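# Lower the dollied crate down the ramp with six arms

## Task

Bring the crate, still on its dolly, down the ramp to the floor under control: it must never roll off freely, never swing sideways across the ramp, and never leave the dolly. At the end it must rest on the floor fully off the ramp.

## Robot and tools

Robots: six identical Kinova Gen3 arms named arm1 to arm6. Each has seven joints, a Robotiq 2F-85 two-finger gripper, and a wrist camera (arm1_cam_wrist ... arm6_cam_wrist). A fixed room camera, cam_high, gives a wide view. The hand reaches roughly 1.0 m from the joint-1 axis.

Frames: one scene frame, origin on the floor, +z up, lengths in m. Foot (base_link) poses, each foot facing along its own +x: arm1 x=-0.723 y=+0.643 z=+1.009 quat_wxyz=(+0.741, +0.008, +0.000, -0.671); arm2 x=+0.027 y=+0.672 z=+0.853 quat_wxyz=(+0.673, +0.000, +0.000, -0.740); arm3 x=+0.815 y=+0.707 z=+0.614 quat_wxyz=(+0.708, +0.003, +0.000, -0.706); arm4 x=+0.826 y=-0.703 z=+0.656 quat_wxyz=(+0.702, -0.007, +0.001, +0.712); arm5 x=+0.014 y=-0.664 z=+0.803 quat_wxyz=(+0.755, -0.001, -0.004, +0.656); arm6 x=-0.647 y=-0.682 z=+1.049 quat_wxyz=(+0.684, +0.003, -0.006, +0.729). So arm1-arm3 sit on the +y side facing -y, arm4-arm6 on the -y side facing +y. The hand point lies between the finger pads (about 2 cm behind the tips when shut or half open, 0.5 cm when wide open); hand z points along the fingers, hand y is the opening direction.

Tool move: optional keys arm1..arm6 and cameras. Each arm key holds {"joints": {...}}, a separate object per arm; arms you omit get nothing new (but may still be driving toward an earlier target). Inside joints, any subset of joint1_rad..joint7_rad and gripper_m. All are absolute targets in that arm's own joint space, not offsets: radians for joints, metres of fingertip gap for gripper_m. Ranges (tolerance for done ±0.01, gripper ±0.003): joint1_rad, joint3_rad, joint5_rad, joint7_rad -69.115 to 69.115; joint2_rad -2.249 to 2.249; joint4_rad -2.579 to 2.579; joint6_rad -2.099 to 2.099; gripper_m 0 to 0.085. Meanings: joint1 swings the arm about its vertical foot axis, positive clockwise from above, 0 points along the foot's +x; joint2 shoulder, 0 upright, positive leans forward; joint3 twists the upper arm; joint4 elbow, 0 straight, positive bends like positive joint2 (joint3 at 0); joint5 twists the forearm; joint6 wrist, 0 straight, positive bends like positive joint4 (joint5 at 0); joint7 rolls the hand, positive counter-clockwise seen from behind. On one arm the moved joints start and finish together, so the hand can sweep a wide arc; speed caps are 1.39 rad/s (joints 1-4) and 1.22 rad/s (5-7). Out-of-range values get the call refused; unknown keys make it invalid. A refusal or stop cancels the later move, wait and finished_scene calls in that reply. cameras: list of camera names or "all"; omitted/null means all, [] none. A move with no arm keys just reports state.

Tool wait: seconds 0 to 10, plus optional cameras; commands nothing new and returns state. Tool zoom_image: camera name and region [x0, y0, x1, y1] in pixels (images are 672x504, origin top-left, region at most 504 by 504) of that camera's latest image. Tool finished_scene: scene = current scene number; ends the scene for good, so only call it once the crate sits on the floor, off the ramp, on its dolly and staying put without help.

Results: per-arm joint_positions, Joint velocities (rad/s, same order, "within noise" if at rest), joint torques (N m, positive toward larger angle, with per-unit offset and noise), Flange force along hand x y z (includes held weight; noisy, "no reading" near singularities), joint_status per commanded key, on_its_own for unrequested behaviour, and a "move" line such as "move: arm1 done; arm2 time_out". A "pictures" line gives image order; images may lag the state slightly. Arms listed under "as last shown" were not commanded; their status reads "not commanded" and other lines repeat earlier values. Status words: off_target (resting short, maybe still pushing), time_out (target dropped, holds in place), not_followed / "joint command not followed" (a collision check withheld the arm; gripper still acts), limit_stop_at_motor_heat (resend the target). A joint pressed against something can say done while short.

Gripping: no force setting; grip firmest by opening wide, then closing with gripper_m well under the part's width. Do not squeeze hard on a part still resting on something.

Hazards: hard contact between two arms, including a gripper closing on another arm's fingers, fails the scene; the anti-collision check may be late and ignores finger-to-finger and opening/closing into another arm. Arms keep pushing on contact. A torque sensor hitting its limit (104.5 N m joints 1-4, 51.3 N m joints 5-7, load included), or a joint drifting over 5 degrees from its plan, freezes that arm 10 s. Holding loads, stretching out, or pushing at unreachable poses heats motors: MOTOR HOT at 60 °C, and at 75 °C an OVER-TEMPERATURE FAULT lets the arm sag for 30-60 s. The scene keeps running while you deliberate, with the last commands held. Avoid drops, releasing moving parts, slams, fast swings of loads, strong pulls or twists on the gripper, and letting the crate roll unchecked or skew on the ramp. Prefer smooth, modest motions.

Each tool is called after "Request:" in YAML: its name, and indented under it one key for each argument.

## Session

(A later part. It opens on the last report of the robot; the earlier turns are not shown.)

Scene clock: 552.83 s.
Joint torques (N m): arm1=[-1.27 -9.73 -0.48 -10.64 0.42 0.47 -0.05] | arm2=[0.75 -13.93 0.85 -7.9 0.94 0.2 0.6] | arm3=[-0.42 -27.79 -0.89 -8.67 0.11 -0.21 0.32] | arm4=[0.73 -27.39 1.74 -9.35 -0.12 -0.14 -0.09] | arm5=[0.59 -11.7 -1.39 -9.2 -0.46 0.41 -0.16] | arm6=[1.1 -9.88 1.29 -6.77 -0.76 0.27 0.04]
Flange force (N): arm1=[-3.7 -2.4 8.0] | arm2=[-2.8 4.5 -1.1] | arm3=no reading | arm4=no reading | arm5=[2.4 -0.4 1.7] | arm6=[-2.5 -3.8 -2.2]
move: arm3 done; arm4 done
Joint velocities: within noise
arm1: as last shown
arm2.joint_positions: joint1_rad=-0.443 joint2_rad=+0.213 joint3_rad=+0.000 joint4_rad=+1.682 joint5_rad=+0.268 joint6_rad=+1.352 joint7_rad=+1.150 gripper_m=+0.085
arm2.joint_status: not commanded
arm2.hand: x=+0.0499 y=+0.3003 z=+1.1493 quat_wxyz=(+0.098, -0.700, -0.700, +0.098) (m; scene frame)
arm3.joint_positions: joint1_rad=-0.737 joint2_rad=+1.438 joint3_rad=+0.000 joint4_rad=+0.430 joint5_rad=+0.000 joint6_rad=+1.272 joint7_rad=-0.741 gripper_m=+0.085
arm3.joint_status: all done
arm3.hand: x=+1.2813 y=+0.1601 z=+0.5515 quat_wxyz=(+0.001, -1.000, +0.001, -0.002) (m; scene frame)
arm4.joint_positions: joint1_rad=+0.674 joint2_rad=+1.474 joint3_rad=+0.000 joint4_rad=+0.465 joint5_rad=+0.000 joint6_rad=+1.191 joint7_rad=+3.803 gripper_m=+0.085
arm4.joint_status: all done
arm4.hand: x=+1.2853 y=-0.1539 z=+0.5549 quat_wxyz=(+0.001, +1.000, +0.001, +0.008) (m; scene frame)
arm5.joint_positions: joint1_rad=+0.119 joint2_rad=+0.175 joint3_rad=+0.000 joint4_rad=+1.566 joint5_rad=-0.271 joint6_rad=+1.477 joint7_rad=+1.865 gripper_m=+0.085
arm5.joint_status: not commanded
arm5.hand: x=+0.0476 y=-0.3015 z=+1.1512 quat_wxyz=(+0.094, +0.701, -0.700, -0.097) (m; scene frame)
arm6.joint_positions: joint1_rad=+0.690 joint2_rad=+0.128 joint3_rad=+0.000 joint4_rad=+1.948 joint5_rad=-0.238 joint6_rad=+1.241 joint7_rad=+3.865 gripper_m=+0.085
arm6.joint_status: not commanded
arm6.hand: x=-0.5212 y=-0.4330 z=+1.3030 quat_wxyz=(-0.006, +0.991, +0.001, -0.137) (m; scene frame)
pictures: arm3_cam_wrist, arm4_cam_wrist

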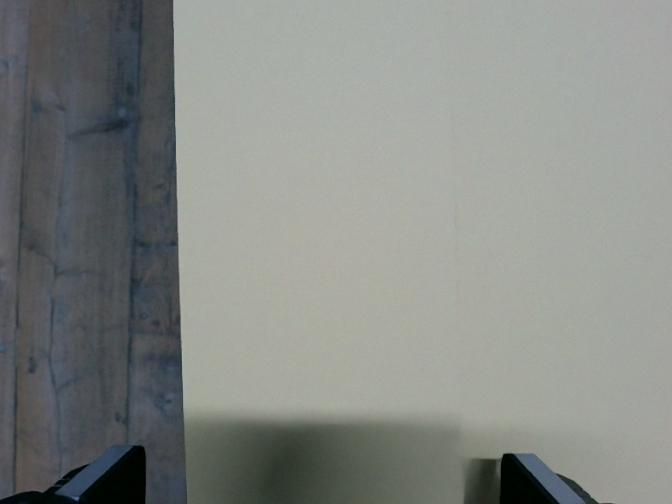

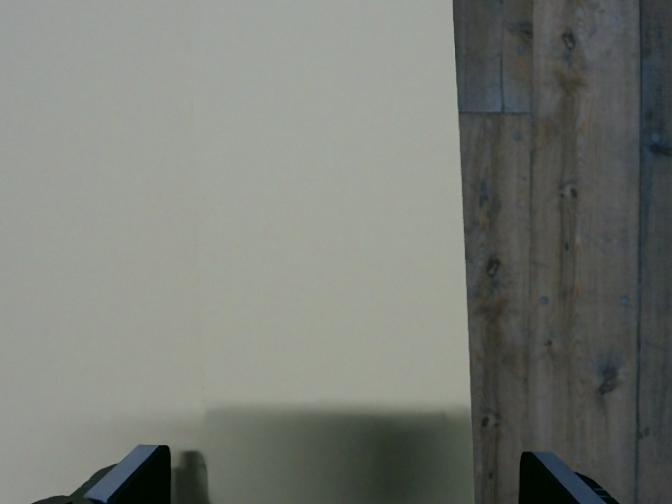

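Request:
move:
  arm3: {"joints":{"joint2_rad":1.3326,"joint4_rad":0.4277,"joint6_rad":1.3803}}
  arm4: {"joints":{"joint2_rad":1.3411,"joint4_rad":0.5061,"joint6_rad":1.2824}}
  cameras: ["arm3_cam_wrist","arm4_cam_wrist","cam_high"]

Scene clock: 555.23 s.
Joint torques (N m): arm1=[-1.2 -9.76 -0.42 -10.63 0.44 0.45 -0.04] | arm2=[0.82 -13.94 0.97 -7.98 0.99 0.2 0.62] | arm3=[-0.45 -27.64 -0.97 -8.94 0.14 -0.22 0.29] | arm4=[0.79 -27.28 1.74 -9.66 -0.11 -0.15 -0.08] | arm5=[0.57 -11.62 -1.44 -9.23 -0.41 0.4 -0.1] | arm6=[1.07 -9.86 1.31 -6.77 -0.76 0.28 0.05]
Flange force (N): arm1=[-3.4 -2.5 7.8] | arm2=[-2.5 4.8 -1.0] | arm3=no reading | arm4=no reading | arm5=[2.7 -0.3 1.7] | arm6=[-2.5 -3.8 -2.2]
move: arm3 done; arm4 done
Joint velocities: within noise
arm1.joint_positions: joint1_rad=-0.687 joint2_rad=+0.064 joint3_rad=+0.000 joint4_rad=+1.881 joint5_rad=+0.199 joint6_rad=+1.401 joint7_rad=-0.841 gripper_m=+0.085
arm1.joint_status: not commanded
arm1.hand: x=-0.6037 y=+0.3969 z=+1.2988 quat_wxyz=(+0.006, -0.991, -0.001, +0.134) (m; scene frame)
arm2, arm5, arm6: as last shown
arm3.joint_positions: joint1_rad=-0.737 joint2_rad=+1.333 joint3_rad=+0.000 joint4_rad=+0.428 joint5_rad=+0.000 joint6_rad=+1.380 joint7_rad=-0.741 gripper_m=+0.085
arm3.joint_status: all done
arm3.hand: x=+1.2810 y=+0.1599 z=+0.6281 quat_wxyz=(+0.001, -1.000, +0.001, -0.002) (m; scene frame)
arm4.joint_positions: joint1_rad=+0.674 joint2_rad=+1.341 joint3_rad=+0.000 joint4_rad=+0.506 joint5_rad=+0.000 joint6_rad=+1.282 joint7_rad=+3.803 gripper_m=+0.085
arm4.joint_status: all done
arm4.hand: x=+1.2846 y=-0.1530 z=+0.6371 quat_wxyz=(+0.001, +1.000, +0.001, +0.008) (m; scene frame)
pictures: arm3_cam_wrist, arm4_cam_wrist, cam_high

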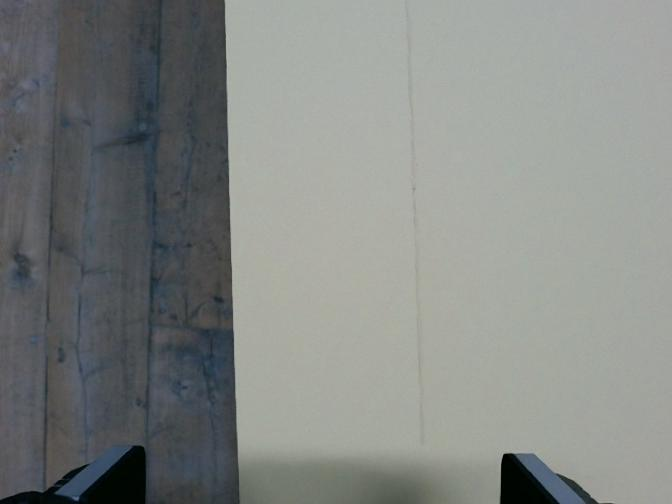

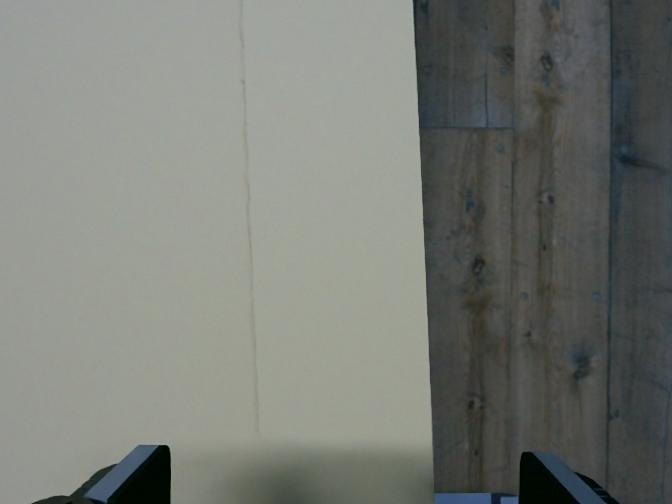

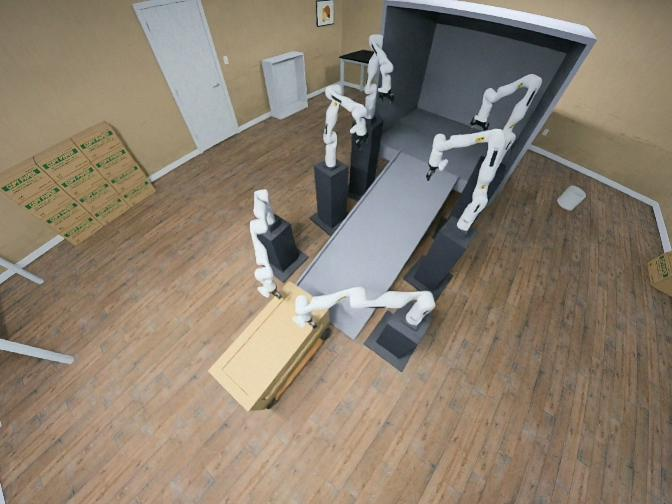

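Request:
move:
  arm3: {"joints":{"joint1_rad":-0.4631,"joint2_rad":0.9571,"joint4_rad":1.2633,"joint5_rad":0.0,"joint6_rad":0.9212,"joint7_rad":-0.4659,"gripper_m":0.0}}
  arm4: {"joints":{"joint1_rad":0.3705,"joint2_rad":1.0369,"joint4_rad":1.2242,"joint5_rad":0.0,"joint6_rad":0.8805,"joint7_rad":3.498,"gripper_m":0.0}}
  cameras: ["arm3_cam_wrist","arm4_cam_wrist"]

Scene clock: 558.40 s.
Joint torques (N m): arm1=[-1.23 -9.73 -0.4 -10.66 0.45 0.41 -0.06] | arm2=[0.69 -13.87 0.91 -7.88 0.91 0.2 0.58] | arm3=[-0.44 -23.04 -1.05 -7.24 0.12 -0.18 0.29] | arm4=[0.64 -23.18 1.69 -7.72 -0.13 -0.1 -0.07] | arm5=[0.63 -11.57 -1.45 -9.13 -0.35 0.46 -0.17] | arm6=[1.1 -9.91 1.29 -6.79 -0.77 0.28 0.05]
Flange force (N): arm1=[-3.6 -2.5 7.8] | arm2=[-2.7 4.3 -1.1] | arm3=[-0.5 -1.3 -2.0] | arm4=[-2.6 5.3 -1.3] | arm5=[2.5 -0.3 1.6] | arm6=[-2.4 -3.9 -2.1]
move: arm3 done; arm4 done
Joint velocities: within noise
arm1, arm2, arm5, arm6: as last shown
arm3.joint_positions: joint1_rad=-0.463 joint2_rad=+0.957 joint3_rad=+0.000 joint4_rad=+1.263 joint5_rad=+0.000 joint6_rad=+0.921 joint7_rad=-0.466 gripper_m=+0.000
arm3.joint_status: all done
arm3.hand: x=+1.0600 y=+0.1646 z=+0.6393 quat_wxyz=(+0.002, -1.000, +0.000, -0.002) (m; scene frame)
arm4.joint_positions: joint1_rad=+0.371 joint2_rad=+1.037 joint3_rad=+0.000 joint4_rad=+1.224 joint5_rad=+0.000 joint6_rad=+0.881 joint7_rad=+3.498 gripper_m=+0.000
arm4.joint_status: all done
arm4.hand: x=+1.0604 y=-0.1453 z=+0.6392 quat_wxyz=(+0.005, +1.000, +0.000, +0.004) (m; scene frame)
pictures: arm3_cam_wrist, arm4_cam_wrist

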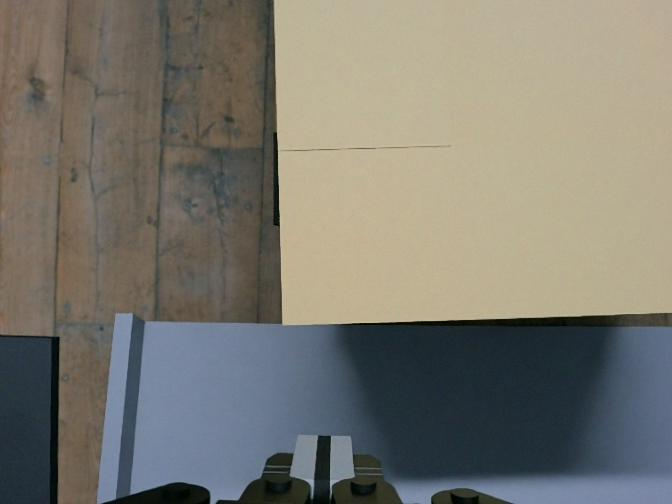

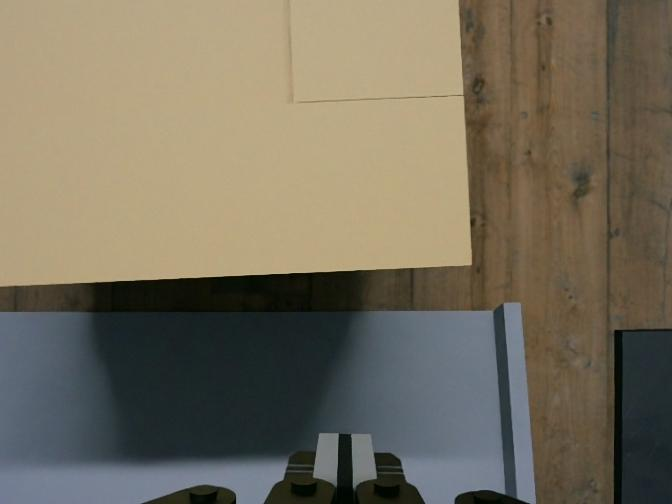

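Request:
move:
  arm3: {"joints":{"joint2_rad":1.1426,"joint4_rad":1.2609,"joint6_rad":0.7381}}
  arm4: {"joints":{"joint2_rad":1.2315,"joint4_rad":1.1878,"joint6_rad":0.7222}}
  cameras: ["arm3_cam_wrist","arm4_cam_wrist"]

Scene clock: 560.60 s.
Joint torques (N m): arm1=[-1.3 -9.74 -0.41 -10.63 0.43 0.46 -0.05] | arm2=[0.77 -13.94 0.97 -7.93 0.9 0.2 0.66] | arm3=[-0.43 -23.79 -1.02 -6.17 0.15 -0.18 0.29] | arm4=[0.66 -23.87 1.75 -6.7 -0.15 -0.09 -0.08] | arm5=[0.65 -11.66 -1.46 -9.31 -0.4 0.41 -0.1] | arm6=[1.12 -9.87 1.3 -6.8 -0.76 0.27 0.06]
Flange force (N): arm1=[-3.6 -2.4 7.9] | arm2=[-2.6 4.8 -1.0] | arm3=[-0.4 -1.3 -2.3] | arm4=[-2.4 4.9 -2.2] | arm5=[2.8 -0.2 2.0] | arm6=[-2.6 -3.8 -2.2]
move: arm3 done; arm4 done
Joint velocities: within noise
arm1, arm2, arm5, arm6: as last shown
arm3.joint_positions: joint1_rad=-0.463 joint2_rad=+1.143 joint3_rad=+0.000 joint4_rad=+1.261 joint5_rad=+0.000 joint6_rad=+0.738 joint7_rad=-0.466 gripper_m=+0.000
arm3.joint_status: all done
arm3.hand: x=+1.0605 y=+0.1649 z=+0.5293 quat_wxyz=(+0.002, -1.000, +0.000, -0.002) (m; scene frame)
arm4.joint_positions: joint1_rad=+0.371 joint2_rad=+1.231 joint3_rad=+0.000 joint4_rad=+1.188 joint5_rad=+0.000 joint6_rad=+0.722 joint7_rad=+3.498 gripper_m=+0.000
arm4.joint_status: all done
arm4.hand: x=+1.0613 y=-0.1464 z=+0.5294 quat_wxyz=(+0.005, +1.000, +0.000, +0.004) (m; scene frame)
pictures: arm3_cam_wrist, arm4_cam_wrist

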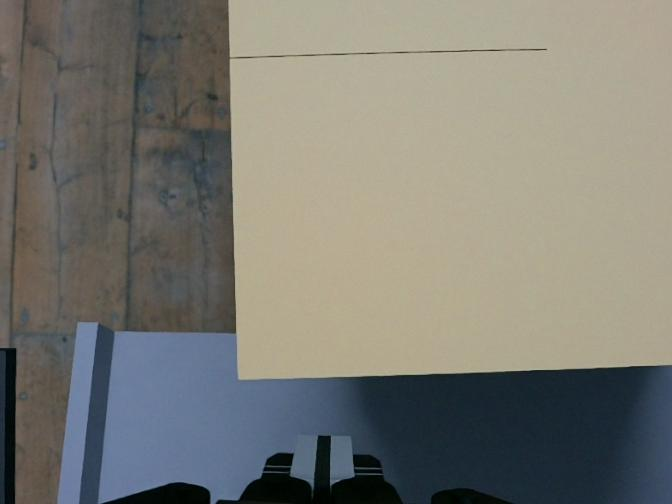

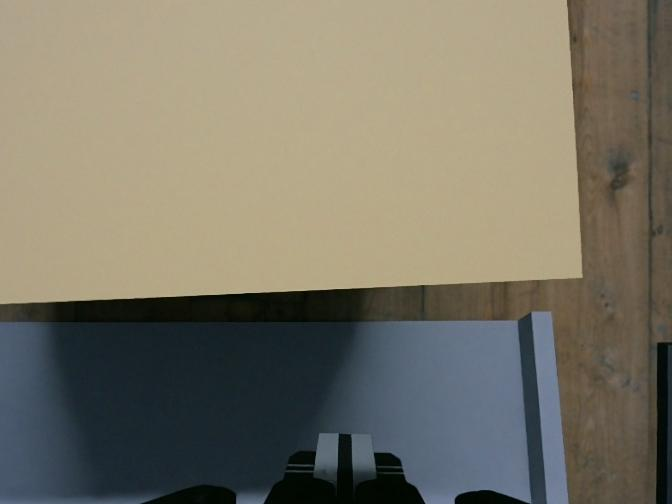

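Request:
move:
  arm3: {"joints":{"joint1_rad":-0.4888,"joint2_rad":1.1559,"joint4_rad":1.2240,"joint6_rad":0.7618,"joint7_rad":-0.4916}}
  arm4: {"joints":{"joint1_rad":0.4001,"joint2_rad":1.2459,"joint4_rad":1.1468,"joint6_rad":0.7489,"joint7_rad":3.5275}}
  cameras: ["arm3_cam_wrist","arm4_cam_wrist"]

Scene clock: 563.27 s.
Joint torques (N m): arm1=[-1.23 -9.73 -0.45 -10.62 0.46 0.42 -0.05] | arm2=[0.74 -13.94 0.89 -7.93 0.98 0.2 0.66] | arm3=[-0.4 -24 -1 -6.27 0.15 -0.17 0.3] | arm4=[0.68 -24.11 1.74 -6.89 -0.13 -0.09 -0.09] | arm5=[0.78 -11.57 -1.53 -9.26 -0.44 0.44 -0.18] | arm6=[1.1 -9.87 1.28 -6.8 -0.75 0.27 0.03]
Flange force (N): arm1=[-3.6 -2.4 7.7] | arm2=[-2.6 4.7 -1.0] | arm3=[-0.3 -1.2 -2.3] | arm4=[-2.7 5.1 -2.3] | arm5=[2.9 -0.1 2.0] | arm6=[-2.5 -3.7 -2.2]
move: arm3 done; arm4 done
Joint velocities: within noise
arm1, arm2, arm5, arm6: as last shown
arm3.joint_positions: joint1_rad=-0.489 joint2_rad=+1.156 joint3_rad=+0.000 joint4_rad=+1.224 joint5_rad=+0.000 joint6_rad=+0.762 joint7_rad=-0.492 gripper_m=+0.000
arm3.joint_status: all done
arm3.hand: x=+1.0780 y=+0.1647 z=+0.5293 quat_wxyz=(+0.002, -1.000, +0.000, -0.002) (m; scene frame)
arm4.joint_positions: joint1_rad=+0.400 joint2_rad=+1.246 joint3_rad=+0.000 joint4_rad=+1.147 joint5_rad=+0.000 joint6_rad=+0.749 joint7_rad=+3.528 gripper_m=+0.000
arm4.joint_status: all done
arm4.hand: x=+1.0808 y=-0.1461 z=+0.5294 quat_wxyz=(+0.005, +1.000, +0.000, +0.004) (m; scene frame)
pictures: arm3_cam_wrist, arm4_cam_wrist

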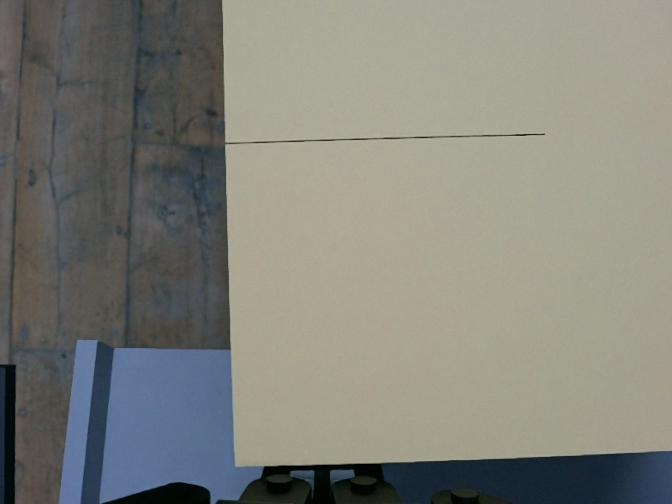

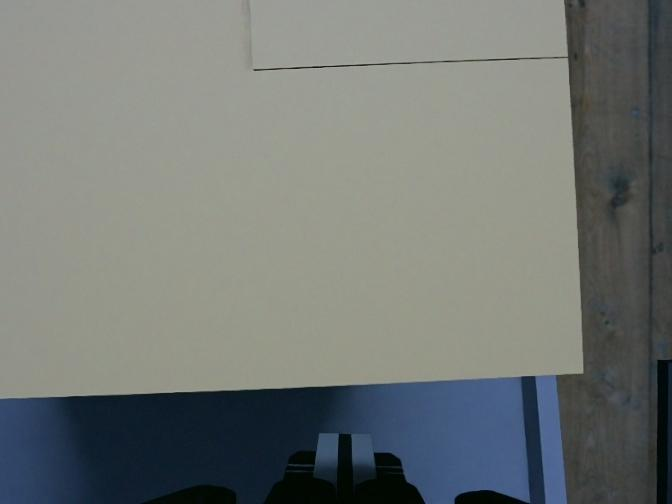

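Request:
move:
  arm3: {"joints":{"joint1_rad":-0.5144,"joint2_rad":1.1692,"joint4_rad":1.1870,"joint6_rad":0.7854,"joint7_rad":-0.5172}}
  arm4: {"joints":{"joint1_rad":0.4149,"joint2_rad":1.2531,"joint4_rad":1.1262,"joint6_rad":0.7623,"joint7_rad":3.5423}}
  cameras: ["arm3_cam_wrist","arm4_cam_wrist"]

Scene clock: 564.77 s.
Joint torques (N m): arm1=[-1.23 -9.71 -0.44 -10.63 0.42 0.47 -0.07] | arm2=[0.82 -13.92 0.9 -7.89 0.95 0.22 0.66] | arm3=[-0.42 -24.23 -1 -6.48 0.14 -0.17 0.3] | arm4=[0.69 -24.22 1.75 -6.95 -0.14 -0.1 -0.07] | arm5=[0.66 -11.62 -1.48 -9.18 -0.49 0.43 -0.16] | arm6=[1.07 -9.89 1.27 -6.79 -0.76 0.27 0.05]
Flange force (N): arm1=[-3.6 -2.4 7.9] | arm2=[-2.7 4.8 -1.1] | arm3=[-0.6 -1.6 -2.4] | arm4=[-2.8 5.1 -2.3] | arm5=[2.5 -0.3 1.7] | arm6=[-2.4 -3.8 -2.2]
move: arm3 done; arm4 done
Joint velocities: within noise
arm1, arm2, arm5, arm6: as last shown
arm3.joint_positions: joint1_rad=-0.514 joint2_rad=+1.169 joint3_rad=+0.000 joint4_rad=+1.187 joint5_rad=+0.000 joint6_rad=+0.785 joint7_rad=-0.517 gripper_m=+0.000
arm3.joint_status: all done
arm3.hand: x=+1.0955 y=+0.1650 z=+0.5294 quat_wxyz=(+0.002, -1.000, +0.000, -0.002) (m; scene frame)
arm4.joint_positions: joint1_rad=+0.415 joint2_rad=+1.253 joint3_rad=+0.000 joint4_rad=+1.126 joint5_rad=+0.000 joint6_rad=+0.762 joint7_rad=+3.542 gripper_m=+0.000
arm4.joint_status: all done
arm4.hand: x=+1.0906 y=-0.1462 z=+0.5295 quat_wxyz=(+0.005, +1.000, +0.000, +0.004) (m; scene frame)
pictures: arm3_cam_wrist, arm4_cam_wrist

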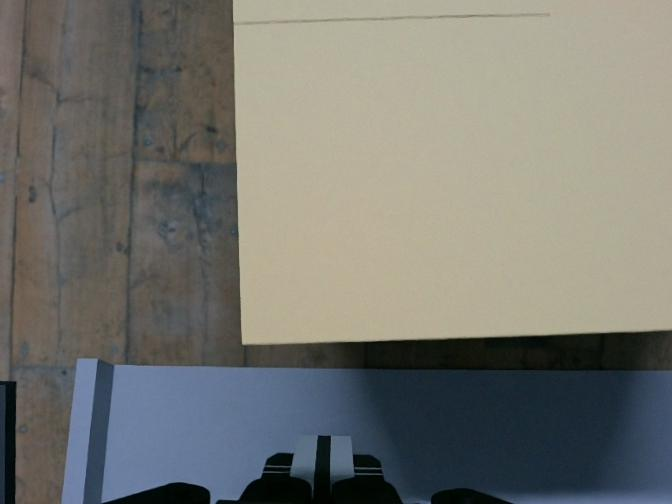

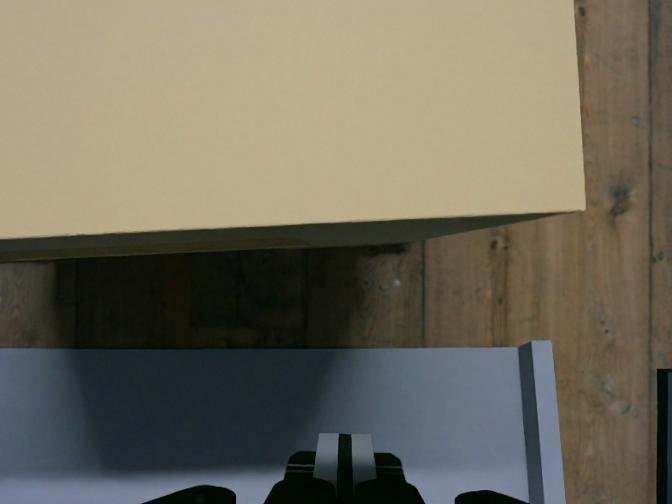

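Request:
move:
  cameras: ["arm3_cam_wrist","arm4_cam_wrist"]

Scene clock: 565.20 s.
Joint torques (N m): arm1=[-1.24 -9.74 -0.38 -10.65 0.43 0.41 -0.05] | arm2=[0.82 -13.92 0.88 -7.94 0.91 0.19 0.62] | arm3=[-0.41 -24.27 -1 -6.44 0.17 -0.18 0.31] | arm4=[0.67 -24.25 1.77 -7.03 -0.15 -0.1 -0.08] | arm5=[0.57 -11.64 -1.46 -9.17 -0.46 0.49 -0.17] | arm6=[1.06 -9.89 1.31 -6.79 -0.75 0.27 0.05]
Flange force (N): arm1=[-3.5 -2.6 7.8] | arm2=[-2.6 4.6 -1.0] | arm3=[-0.4 -1.3 -2.3] | arm4=[-2.9 5.4 -2.3] | arm5=[2.6 -0.5 1.8] | arm6=[-2.4 -3.8 -2.2]
Joint velocities: within noise
arm1.joint_positions: joint1_rad=-0.687 joint2_rad=+0.064 joint3_rad=+0.000 joint4_rad=+1.881 joint5_rad=+0.199 joint6_rad=+1.401 joint7_rad=-0.841 gripper_m=+0.085
arm1.joint_status: not commanded
arm1.hand: x=-0.6037 y=+0.3969 z=+1.2988 quat_wxyz=(+0.006, -0.991, -0.001, +0.134) (m; scene frame)
arm2.joint_positions: joint1_rad=-0.443 joint2_rad=+0.213 joint3_rad=+0.000 joint4_rad=+1.682 joint5_rad=+0.268 joint6_rad=+1.352 joint7_rad=+1.150 gripper_m=+0.085
arm2.joint_status: not commanded
arm2.hand: x=+0.0499 y=+0.3003 z=+1.1493 quat_wxyz=(+0.098, -0.700, -0.700, +0.098) (m; scene frame)
arm3.joint_positions: joint1_rad=-0.514 joint2_rad=+1.169 joint3_rad=+0.000 joint4_rad=+1.187 joint5_rad=+0.000 joint6_rad=+0.785 joint7_rad=-0.517 gripper_m=+0.000
arm3.joint_status: all done
arm3.hand: x=+1.0955 y=+0.1650 z=+0.5295 quat_wxyz=(+0.002, -1.000, +0.000, -0.002) (m; scene frame)
arm4.joint_positions: joint1_rad=+0.415 joint2_rad=+1.253 joint3_rad=+0.000 joint4_rad=+1.126 joint5_rad=+0.000 joint6_rad=+0.762 joint7_rad=+3.542 gripper_m=+0.000
arm4.joint_status: all done
arm4.hand: x=+1.0906 y=-0.1462 z=+0.5295 quat_wxyz=(+0.005, +1.000, +0.000, +0.004) (m; scene frame)
arm5.joint_positions: joint1_rad=+0.119 joint2_rad=+0.175 joint3_rad=+0.000 joint4_rad=+1.566 joint5_rad=-0.271 joint6_rad=+1.477 joint7_rad=+1.865 gripper_m=+0.085
arm5.joint_status: not commanded
arm5.hand: x=+0.0476 y=-0.3015 z=+1.1512 quat_wxyz=(+0.094, +0.701, -0.700, -0.097) (m; scene frame)
arm6.joint_positions: joint1_rad=+0.690 joint2_rad=+0.128 joint3_rad=+0.000 joint4_rad=+1.948 joint5_rad=-0.238 joint6_rad=+1.241 joint7_rad=+3.865 gripper_m=+0.085
arm6.joint_status: not commanded
arm6.hand: x=-0.5212 y=-0.4330 z=+1.3030 quat_wxyz=(-0.006, +0.991, +0.001, -0.137) (m; scene frame)
pictures: arm3_cam_wrist, arm4_cam_wrist

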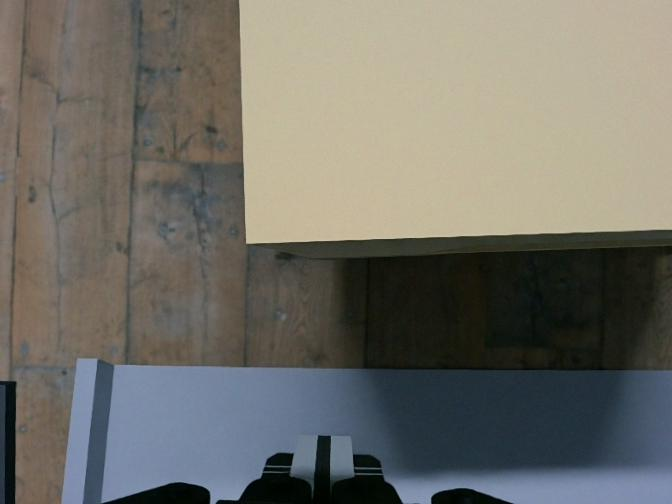

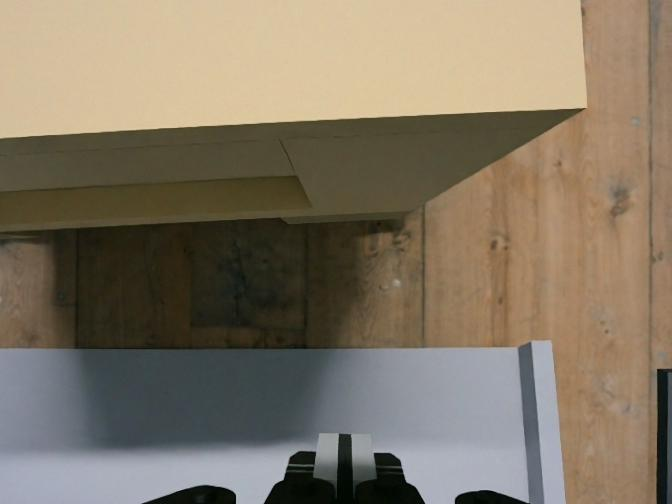

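Still rolling; wait for it to stop.

Request:
wait:
  seconds: 2.5
  cameras: ["arm3_cam_wrist","arm4_cam_wrist"]

Request:
wait:
  seconds: 0.5
  cameras: ["arm3_cam_wrist","cam_high"]

Scene clock: 568.03 s.
Joint torques (N m): arm1=[-1.26 -9.71 -0.45 -10.63 0.44 0.44 -0.06] | arm2=[0.75 -14.02 0.88 -7.89 0.89 0.23 0.61] | arm3=[-0.41 -24.2 -1 -6.47 0.13 -0.2 0.31] | arm4=[0.71 -24.23 1.76 -6.98 -0.15 -0.11 -0.09] | arm5=[0.54 -11.61 -1.52 -9.15 -0.37 0.46 -0.2] | arm6=[1.09 -9.88 1.3 -6.77 -0.77 0.29 0.06]
Flange force (N): arm1=[-3.7 -2.4 7.8] | arm2=[-3.0 4.6 -0.9] | arm3=[-0.5 -1.5 -2.5] | arm4=[-2.8 5.1 -2.3] | arm5=[2.6 -0.6 1.7] | arm6=[-2.5 -3.9 -2.2]
Joint velocities: within noise
arm1.joint_positions: joint1_rad=-0.687 joint2_rad=+0.064 joint3_rad=+0.000 joint4_rad=+1.881 joint5_rad=+0.199 joint6_rad=+1.401 joint7_rad=-0.841 gripper_m=+0.085
arm1.joint_status: not commanded
arm1.hand: x=-0.6037 y=+0.3969 z=+1.2988 quat_wxyz=(+0.006, -0.991, -0.001, +0.134) (m; scene frame)
arm2.joint_positions: joint1_rad=-0.443 joint2_rad=+0.213 joint3_rad=+0.000 joint4_rad=+1.682 joint5_rad=+0.268 joint6_rad=+1.352 joint7_rad=+1.150 gripper_m=+0.085
arm2.joint_status: not commanded
arm2.hand: x=+0.0499 y=+0.3003 z=+1.1493 quat_wxyz=(+0.098, -0.700, -0.700, +0.098) (m; scene frame)
arm3.joint_positions: joint1_rad=-0.514 joint2_rad=+1.169 joint3_rad=+0.000 joint4_rad=+1.187 joint5_rad=+0.000 joint6_rad=+0.785 joint7_rad=-0.517 gripper_m=+0.000
arm3.joint_status: all done
arm3.hand: x=+1.0955 y=+0.1650 z=+0.5295 quat_wxyz=(+0.002, -1.000, +0.000, -0.002) (m; scene frame)
arm4.joint_positions: joint1_rad=+0.415 joint2_rad=+1.253 joint3_rad=+0.000 joint4_rad=+1.126 joint5_rad=+0.000 joint6_rad=+0.762 joint7_rad=+3.542 gripper_m=+0.000
arm4.joint_status: all done
arm4.hand: x=+1.0906 y=-0.1462 z=+0.5295 quat_wxyz=(+0.005, +1.000, +0.000, +0.004) (m; scene frame)
arm5.joint_positions: joint1_rad=+0.119 joint2_rad=+0.175 joint3_rad=+0.000 joint4_rad=+1.566 joint5_rad=-0.271 joint6_rad=+1.477 joint7_rad=+1.865 gripper_m=+0.085
arm5.joint_status: not commanded
arm5.hand: x=+0.0476 y=-0.3015 z=+1.1512 quat_wxyz=(+0.094, +0.701, -0.700, -0.097) (m; scene frame)
arm6.joint_positions: joint1_rad=+0.690 joint2_rad=+0.128 joint3_rad=+0.000 joint4_rad=+1.948 joint5_rad=-0.238 joint6_rad=+1.241 joint7_rad=+3.865 gripper_m=+0.085
arm6.joint_status: not commanded
arm6.hand: x=-0.5212 y=-0.4330 z=+1.3030 quat_wxyz=(-0.006, +0.991, +0.001, -0.137) (m; scene frame)
wait: 2.50 s; at rest from the start
pictures: arm3_cam_wrist, arm4_cam_wrist

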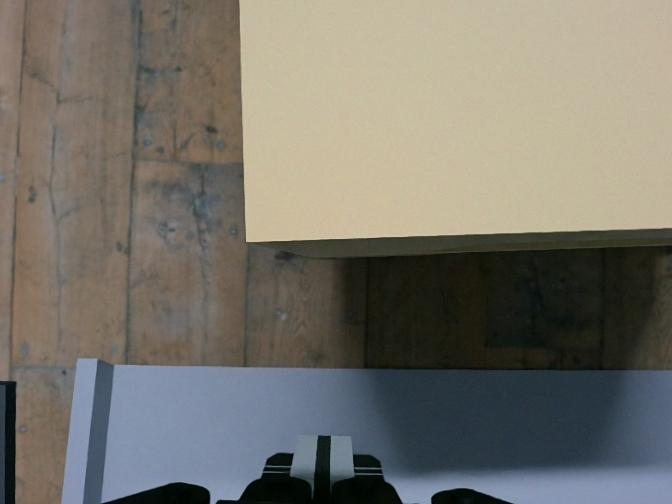

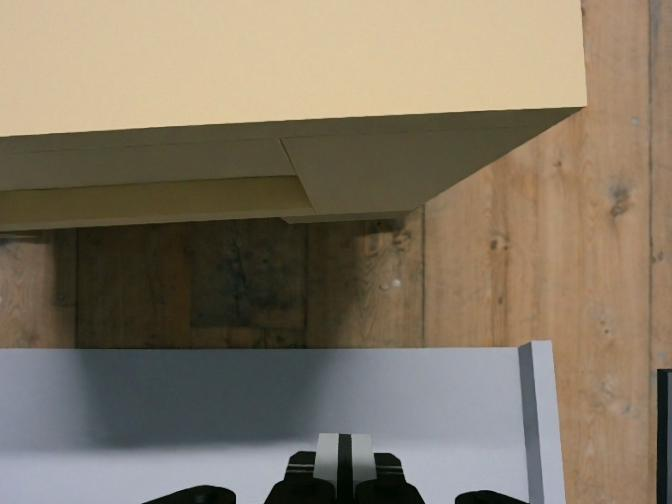

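Scene clock: 568.53 s.
Joint torques (N m): arm1=[-1.24 -9.75 -0.41 -10.68 0.45 0.44 -0.04] | arm2=[0.75 -13.94 0.87 -7.92 0.97 0.19 0.66] | arm3=[-0.47 -24.26 -0.99 -6.5 0.13 -0.21 0.31] | arm4=[0.65 -24.2 1.73 -6.96 -0.13 -0.07 -0.07] | arm5=[0.65 -11.69 -1.41 -9.09 -0.39 0.4 -0.16] | arm6=[1.12 -9.86 1.3 -6.78 -0.77 0.27 0.07]
Flange force (N): arm1=[-3.5 -2.6 8.0] | arm2=[-2.7 4.6 -1.1] | arm3=[-0.6 -1.4 -2.4] | arm4=[-2.8 5.2 -2.3] | arm5=[2.2 -0.3 1.4] | arm6=[-2.6 -3.8 -2.3]
Joint velocities: within noise
arm1.joint_positions: joint1_rad=-0.687 joint2_rad=+0.064 joint3_rad=+0.000 joint4_rad=+1.881 joint5_rad=+0.199 joint6_rad=+1.401 joint7_rad=-0.841 gripper_m=+0.085
arm1.joint_status: not commanded
arm1.hand: x=-0.6037 y=+0.3969 z=+1.2988 quat_wxyz=(+0.006, -0.991, -0.001, +0.134) (m; scene frame)
arm2.joint_positions: joint1_rad=-0.443 joint2_rad=+0.213 joint3_rad=+0.000 joint4_rad=+1.682 joint5_rad=+0.268 joint6_rad=+1.352 joint7_rad=+1.150 gripper_m=+0.085
arm2.joint_status: not commanded
arm2.hand: x=+0.0499 y=+0.3003 z=+1.1493 quat_wxyz=(+0.098, -0.700, -0.700, +0.098) (m; scene frame)
arm3.joint_positions: joint1_rad=-0.514 joint2_rad=+1.169 joint3_rad=+0.000 joint4_rad=+1.187 joint5_rad=+0.000 joint6_rad=+0.785 joint7_rad=-0.517 gripper_m=+0.000
arm3.joint_status: all done
arm3.hand: x=+1.0955 y=+0.1650 z=+0.5295 quat_wxyz=(+0.002, -1.000, +0.000, -0.002) (m; scene frame)
arm4.joint_positions: joint1_rad=+0.415 joint2_rad=+1.253 joint3_rad=+0.000 joint4_rad=+1.126 joint5_rad=+0.000 joint6_rad=+0.762 joint7_rad=+3.542 gripper_m=+0.000
arm4.joint_status: all done
arm4.hand: x=+1.0906 y=-0.1462 z=+0.5295 quat_wxyz=(+0.005, +1.000, +0.000, +0.004) (m; scene frame)
arm5.joint_positions: joint1_rad=+0.119 joint2_rad=+0.175 joint3_rad=+0.000 joint4_rad=+1.566 joint5_rad=-0.271 joint6_rad=+1.477 joint7_rad=+1.865 gripper_m=+0.085
arm5.joint_status: not commanded
arm5.hand: x=+0.0476 y=-0.3015 z=+1.1512 quat_wxyz=(+0.094, +0.701, -0.700, -0.097) (m; scene frame)
arm6.joint_positions: joint1_rad=+0.690 joint2_rad=+0.128 joint3_rad=+0.000 joint4_rad=+1.948 joint5_rad=-0.238 joint6_rad=+1.241 joint7_rad=+3.865 gripper_m=+0.085
arm6.joint_status: not commanded
arm6.hand: x=-0.5212 y=-0.4330 z=+1.3030 quat_wxyz=(-0.006, +0.991, +0.001, -0.137) (m; scene frame)
wait: 0.50 s; at rest by 0.27 s
pictures: arm3_cam_wrist, cam_high

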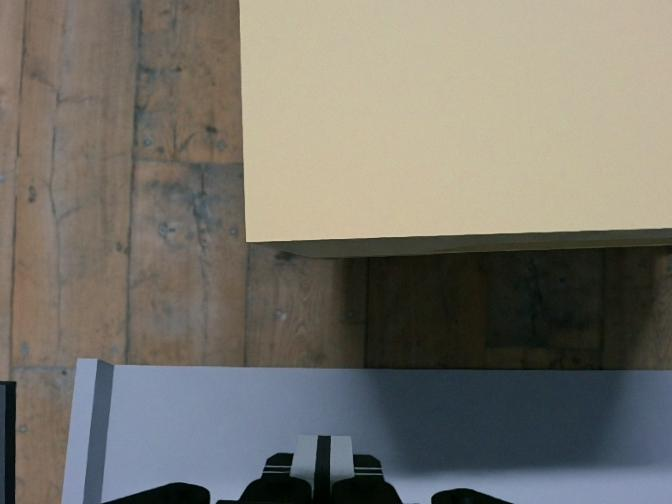

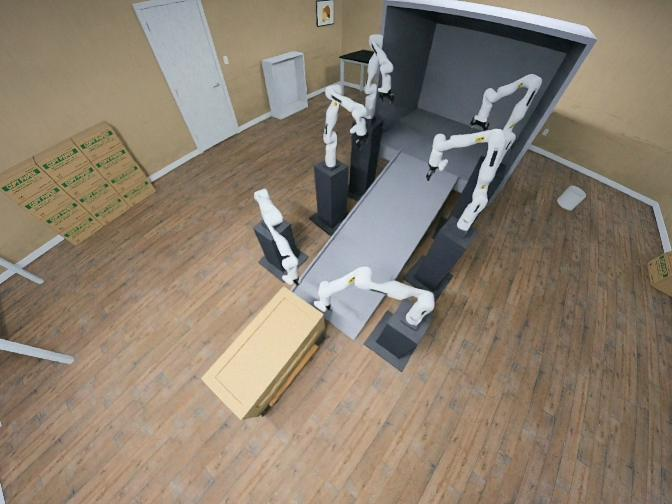

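Request:
move:
  arm3: {"joints":{"joint1_rad":-0.5470,"joint2_rad":1.1902,"joint4_rad":1.1340,"joint6_rad":0.8174,"joint7_rad":-0.5498}}
  arm4: {"joints":{"joint1_rad":0.4475,"joint2_rad":1.2720,"joint4_rad":1.0760,"joint6_rad":0.7936,"joint7_rad":3.5750}}
  cameras: ["arm3_cam_wrist"]

Request:
move:
  arm3: {"joints":{"joint1_rad":-0.5762,"joint2_rad":1.2113,"joint4_rad":1.0732,"joint6_rad":0.8571,"joint7_rad":-0.5790}}
  arm4: {"joints":{"joint1_rad":0.4774,"joint2_rad":1.2910,"joint4_rad":1.0208,"joint6_rad":0.8298,"joint7_rad":3.6049}}
  cameras: ["arm3_cam_wrist","arm4_cam_wrist"]

Request:
wait:
  seconds: 2
  cameras: ["arm3_cam_wrist","arm4_cam_wrist"]

Scene clock: 575.73 s.
Joint torques (N m): arm1=[-1.24 -9.73 -0.41 -10.64 0.42 0.44 -0.04] | arm2=[0.81 -13.87 0.93 -7.91 0.89 0.22 0.63] | arm3=[-0.41 -24.61 -0.99 -6.65 0.12 -0.17 0.29] | arm4=[0.65 -24.55 1.73 -7.25 -0.12 -0.1 -0.08] | arm5=[0.62 -11.6 -1.4 -9.16 -0.41 0.42 -0.14] | arm6=[1.13 -9.86 1.31 -6.78 -0.76 0.26 0.05]
Flange force (N): arm1=[-3.5 -2.5 7.9] | arm2=[-2.5 4.7 -1.0] | arm3=[-0.5 -1.4 -2.4] | arm4=[-3.2 5.7 -2.3] | arm5=[2.6 -0.2 1.6] | arm6=[-2.6 -3.9 -2.3]
move: arm3 done; arm4 done
Joint velocities: within noise
arm1, arm2, arm5, arm6: as last shown
arm3.joint_positions: joint1_rad=-0.547 joint2_rad=+1.190 joint3_rad=+0.000 joint4_rad=+1.134 joint5_rad=+0.000 joint6_rad=+0.817 joint7_rad=-0.550 gripper_m=+0.000
arm3.joint_status: all done
arm3.hand: x=+1.1184 y=+0.1655 z=+0.5286 quat_wxyz=(+0.002, -1.000, +0.000, -0.002) (m; scene frame)
arm4.joint_positions: joint1_rad=+0.447 joint2_rad=+1.272 joint3_rad=+0.000 joint4_rad=+1.076 joint5_rad=+0.000 joint6_rad=+0.794 joint7_rad=+3.575 gripper_m=+0.000
arm4.joint_status: all done
arm4.hand: x=+1.1126 y=-0.1465 z=+0.5291 quat_wxyz=(+0.005, +1.000, +0.000, +0.004) (m; scene frame)
pictures: arm3_cam_wrist

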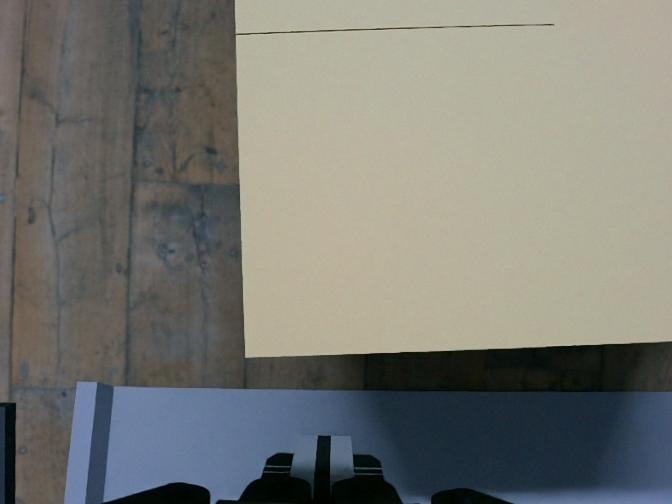

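Scene clock: 576.53 s.
Joint torques (N m): arm1=[-1.29 -9.71 -0.43 -10.6 0.42 0.45 -0.06] | arm2=[0.83 -13.88 0.83 -7.97 0.94 0.2 0.66] | arm3=[-0.38 -24.99 -0.98 -6.86 0.12 -0.19 0.28] | arm4=[0.71 -24.89 1.77 -7.42 -0.14 -0.1 -0.1] | arm5=[0.55 -11.69 -1.49 -9.23 -0.42 0.47 -0.13] | arm6=[1.08 -9.87 1.35 -6.78 -0.77 0.26 0.05]
Flange force (N): arm1=[-3.7 -2.3 7.8] | arm2=[-2.4 4.7 -1.0] | arm3=[-0.5 -1.3 -2.4] | arm4=[-3.4 5.6 -2.3] | arm5=[2.6 -0.5 1.9] | arm6=[-2.5 -3.8 -2.3]
move: arm3 done; arm4 done
Joint velocities: within noise
arm1, arm2, arm5, arm6: as last shown
arm3.joint_positions: joint1_rad=-0.576 joint2_rad=+1.211 joint3_rad=+0.000 joint4_rad=+1.073 joint5_rad=+0.000 joint6_rad=+0.857 joint7_rad=-0.579 gripper_m=+0.000
arm3.joint_status: all done
arm3.hand: x=+1.1404 y=+0.1649 z=+0.5297 quat_wxyz=(+0.002, -1.000, +0.000, -0.002) (m; scene frame)
arm4.joint_positions: joint1_rad=+0.477 joint2_rad=+1.291 joint3_rad=+0.000 joint4_rad=+1.021 joint5_rad=+0.000 joint6_rad=+0.830 joint7_rad=+3.605 gripper_m=+0.000
arm4.joint_status: all done
arm4.hand: x=+1.1337 y=-0.1463 z=+0.5298 quat_wxyz=(+0.005, +1.000, +0.000, +0.004) (m; scene frame)
pictures: arm3_cam_wrist, arm4_cam_wrist

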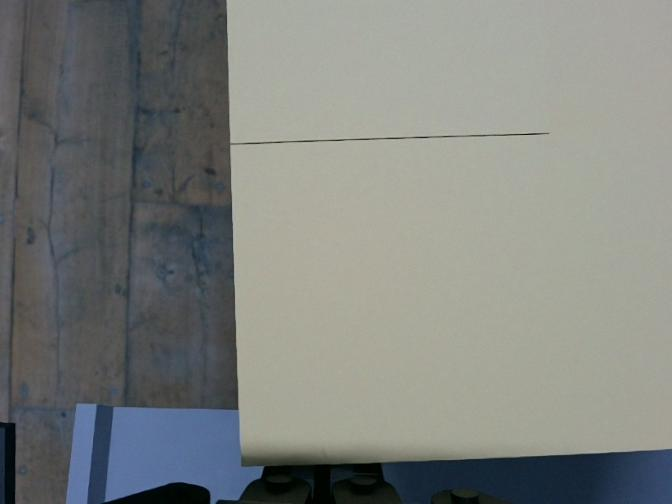

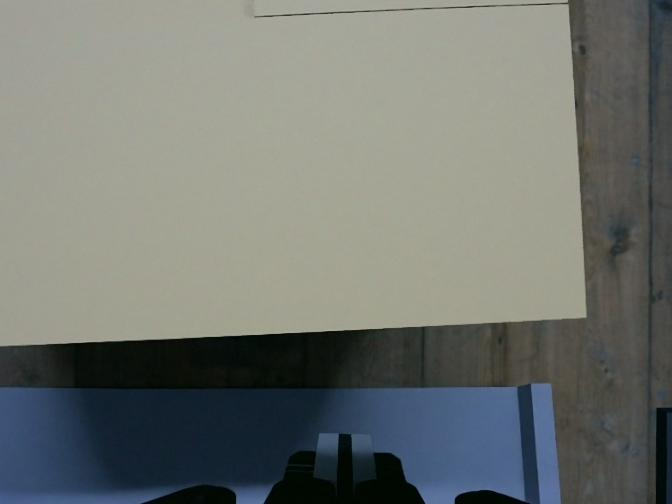

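Scene clock: 578.53 s.
Joint torques (N m): arm1=[-1.24 -9.69 -0.46 -10.64 0.48 0.46 -0.07] | arm2=[0.77 -14.01 0.91 -7.93 0.92 0.23 0.64] | arm3=[-0.41 -24.97 -0.98 -6.92 0.17 -0.19 0.29] | arm4=[0.7 -24.9 1.77 -7.43 -0.14 -0.12 -0.08] | arm5=[0.59 -11.55 -1.43 -9.24 -0.46 0.46 -0.12] | arm6=[1.08 -9.88 1.31 -6.79 -0.76 0.26 0.04]
Flange force (N): arm1=[-3.7 -2.5 7.9] | arm2=[-2.8 4.7 -0.9] | arm3=[-0.8 -1.7 -2.4] | arm4=[-3.4 5.5 -2.3] | arm5=[2.9 -0.2 1.9] | arm6=[-2.5 -3.8 -2.2]
Joint velocities: within noise
arm1.joint_positions: joint1_rad=-0.687 joint2_rad=+0.064 joint3_rad=+0.000 joint4_rad=+1.881 joint5_rad=+0.199 joint6_rad=+1.401 joint7_rad=-0.841 gripper_m=+0.085
arm1.joint_status: not commanded
arm1.hand: x=-0.6037 y=+0.3969 z=+1.2988 quat_wxyz=(+0.006, -0.991, -0.001, +0.134) (m; scene frame)
arm2.joint_positions: joint1_rad=-0.443 joint2_rad=+0.213 joint3_rad=+0.000 joint4_rad=+1.682 joint5_rad=+0.268 joint6_rad=+1.352 joint7_rad=+1.150 gripper_m=+0.085
arm2.joint_status: not commanded
arm2.hand: x=+0.0499 y=+0.3003 z=+1.1493 quat_wxyz=(+0.098, -0.700, -0.700, +0.098) (m; scene frame)
arm3.joint_positions: joint1_rad=-0.576 joint2_rad=+1.211 joint3_rad=+0.000 joint4_rad=+1.073 joint5_rad=+0.000 joint6_rad=+0.857 joint7_rad=-0.579 gripper_m=+0.000
arm3.joint_status: all done
arm3.hand: x=+1.1405 y=+0.1650 z=+0.5297 quat_wxyz=(+0.002, -1.000, +0.000, -0.002) (m; scene frame)
arm4.joint_positions: joint1_rad=+0.477 joint2_rad=+1.291 joint3_rad=+0.000 joint4_rad=+1.021 joint5_rad=+0.000 joint6_rad=+0.830 joint7_rad=+3.605 gripper_m=+0.000
arm4.joint_status: all done
arm4.hand: x=+1.1337 y=-0.1463 z=+0.5298 quat_wxyz=(+0.005, +1.000, +0.000, +0.004) (m; scene frame)
arm5.joint_positions: joint1_rad=+0.119 joint2_rad=+0.175 joint3_rad=+0.000 joint4_rad=+1.566 joint5_rad=-0.271 joint6_rad=+1.477 joint7_rad=+1.865 gripper_m=+0.085
arm5.joint_status: not commanded
arm5.hand: x=+0.0476 y=-0.3015 z=+1.1512 quat_wxyz=(+0.094, +0.701, -0.700, -0.097) (m; scene frame)
arm6.joint_positions: joint1_rad=+0.690 joint2_rad=+0.128 joint3_rad=+0.000 joint4_rad=+1.948 joint5_rad=-0.238 joint6_rad=+1.241 joint7_rad=+3.865 gripper_m=+0.085
arm6.joint_status: not commanded
arm6.hand: x=-0.5212 y=-0.4330 z=+1.3030 quat_wxyz=(-0.006, +0.991, +0.001, -0.137) (m; scene frame)
wait: 2.00 s; at rest by 0.27 s
pictures: arm3_cam_wrist, arm4_cam_wrist

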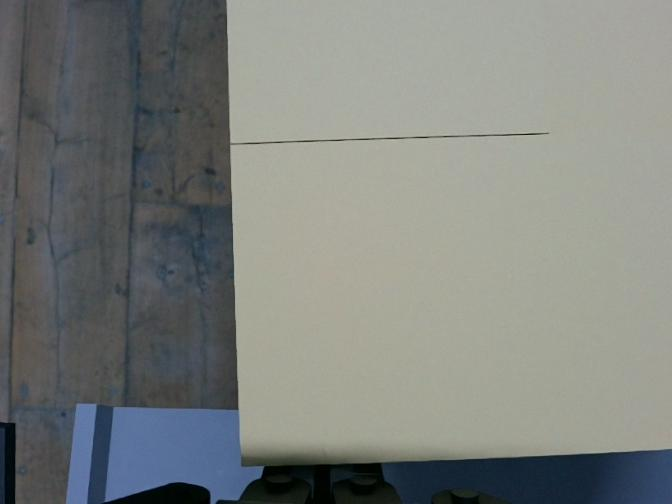

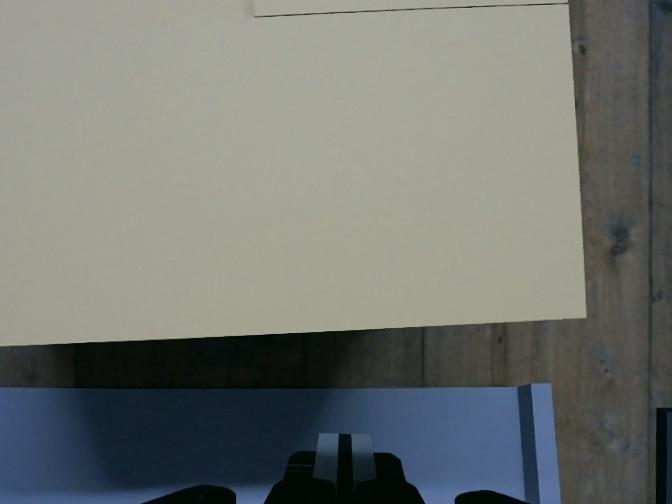

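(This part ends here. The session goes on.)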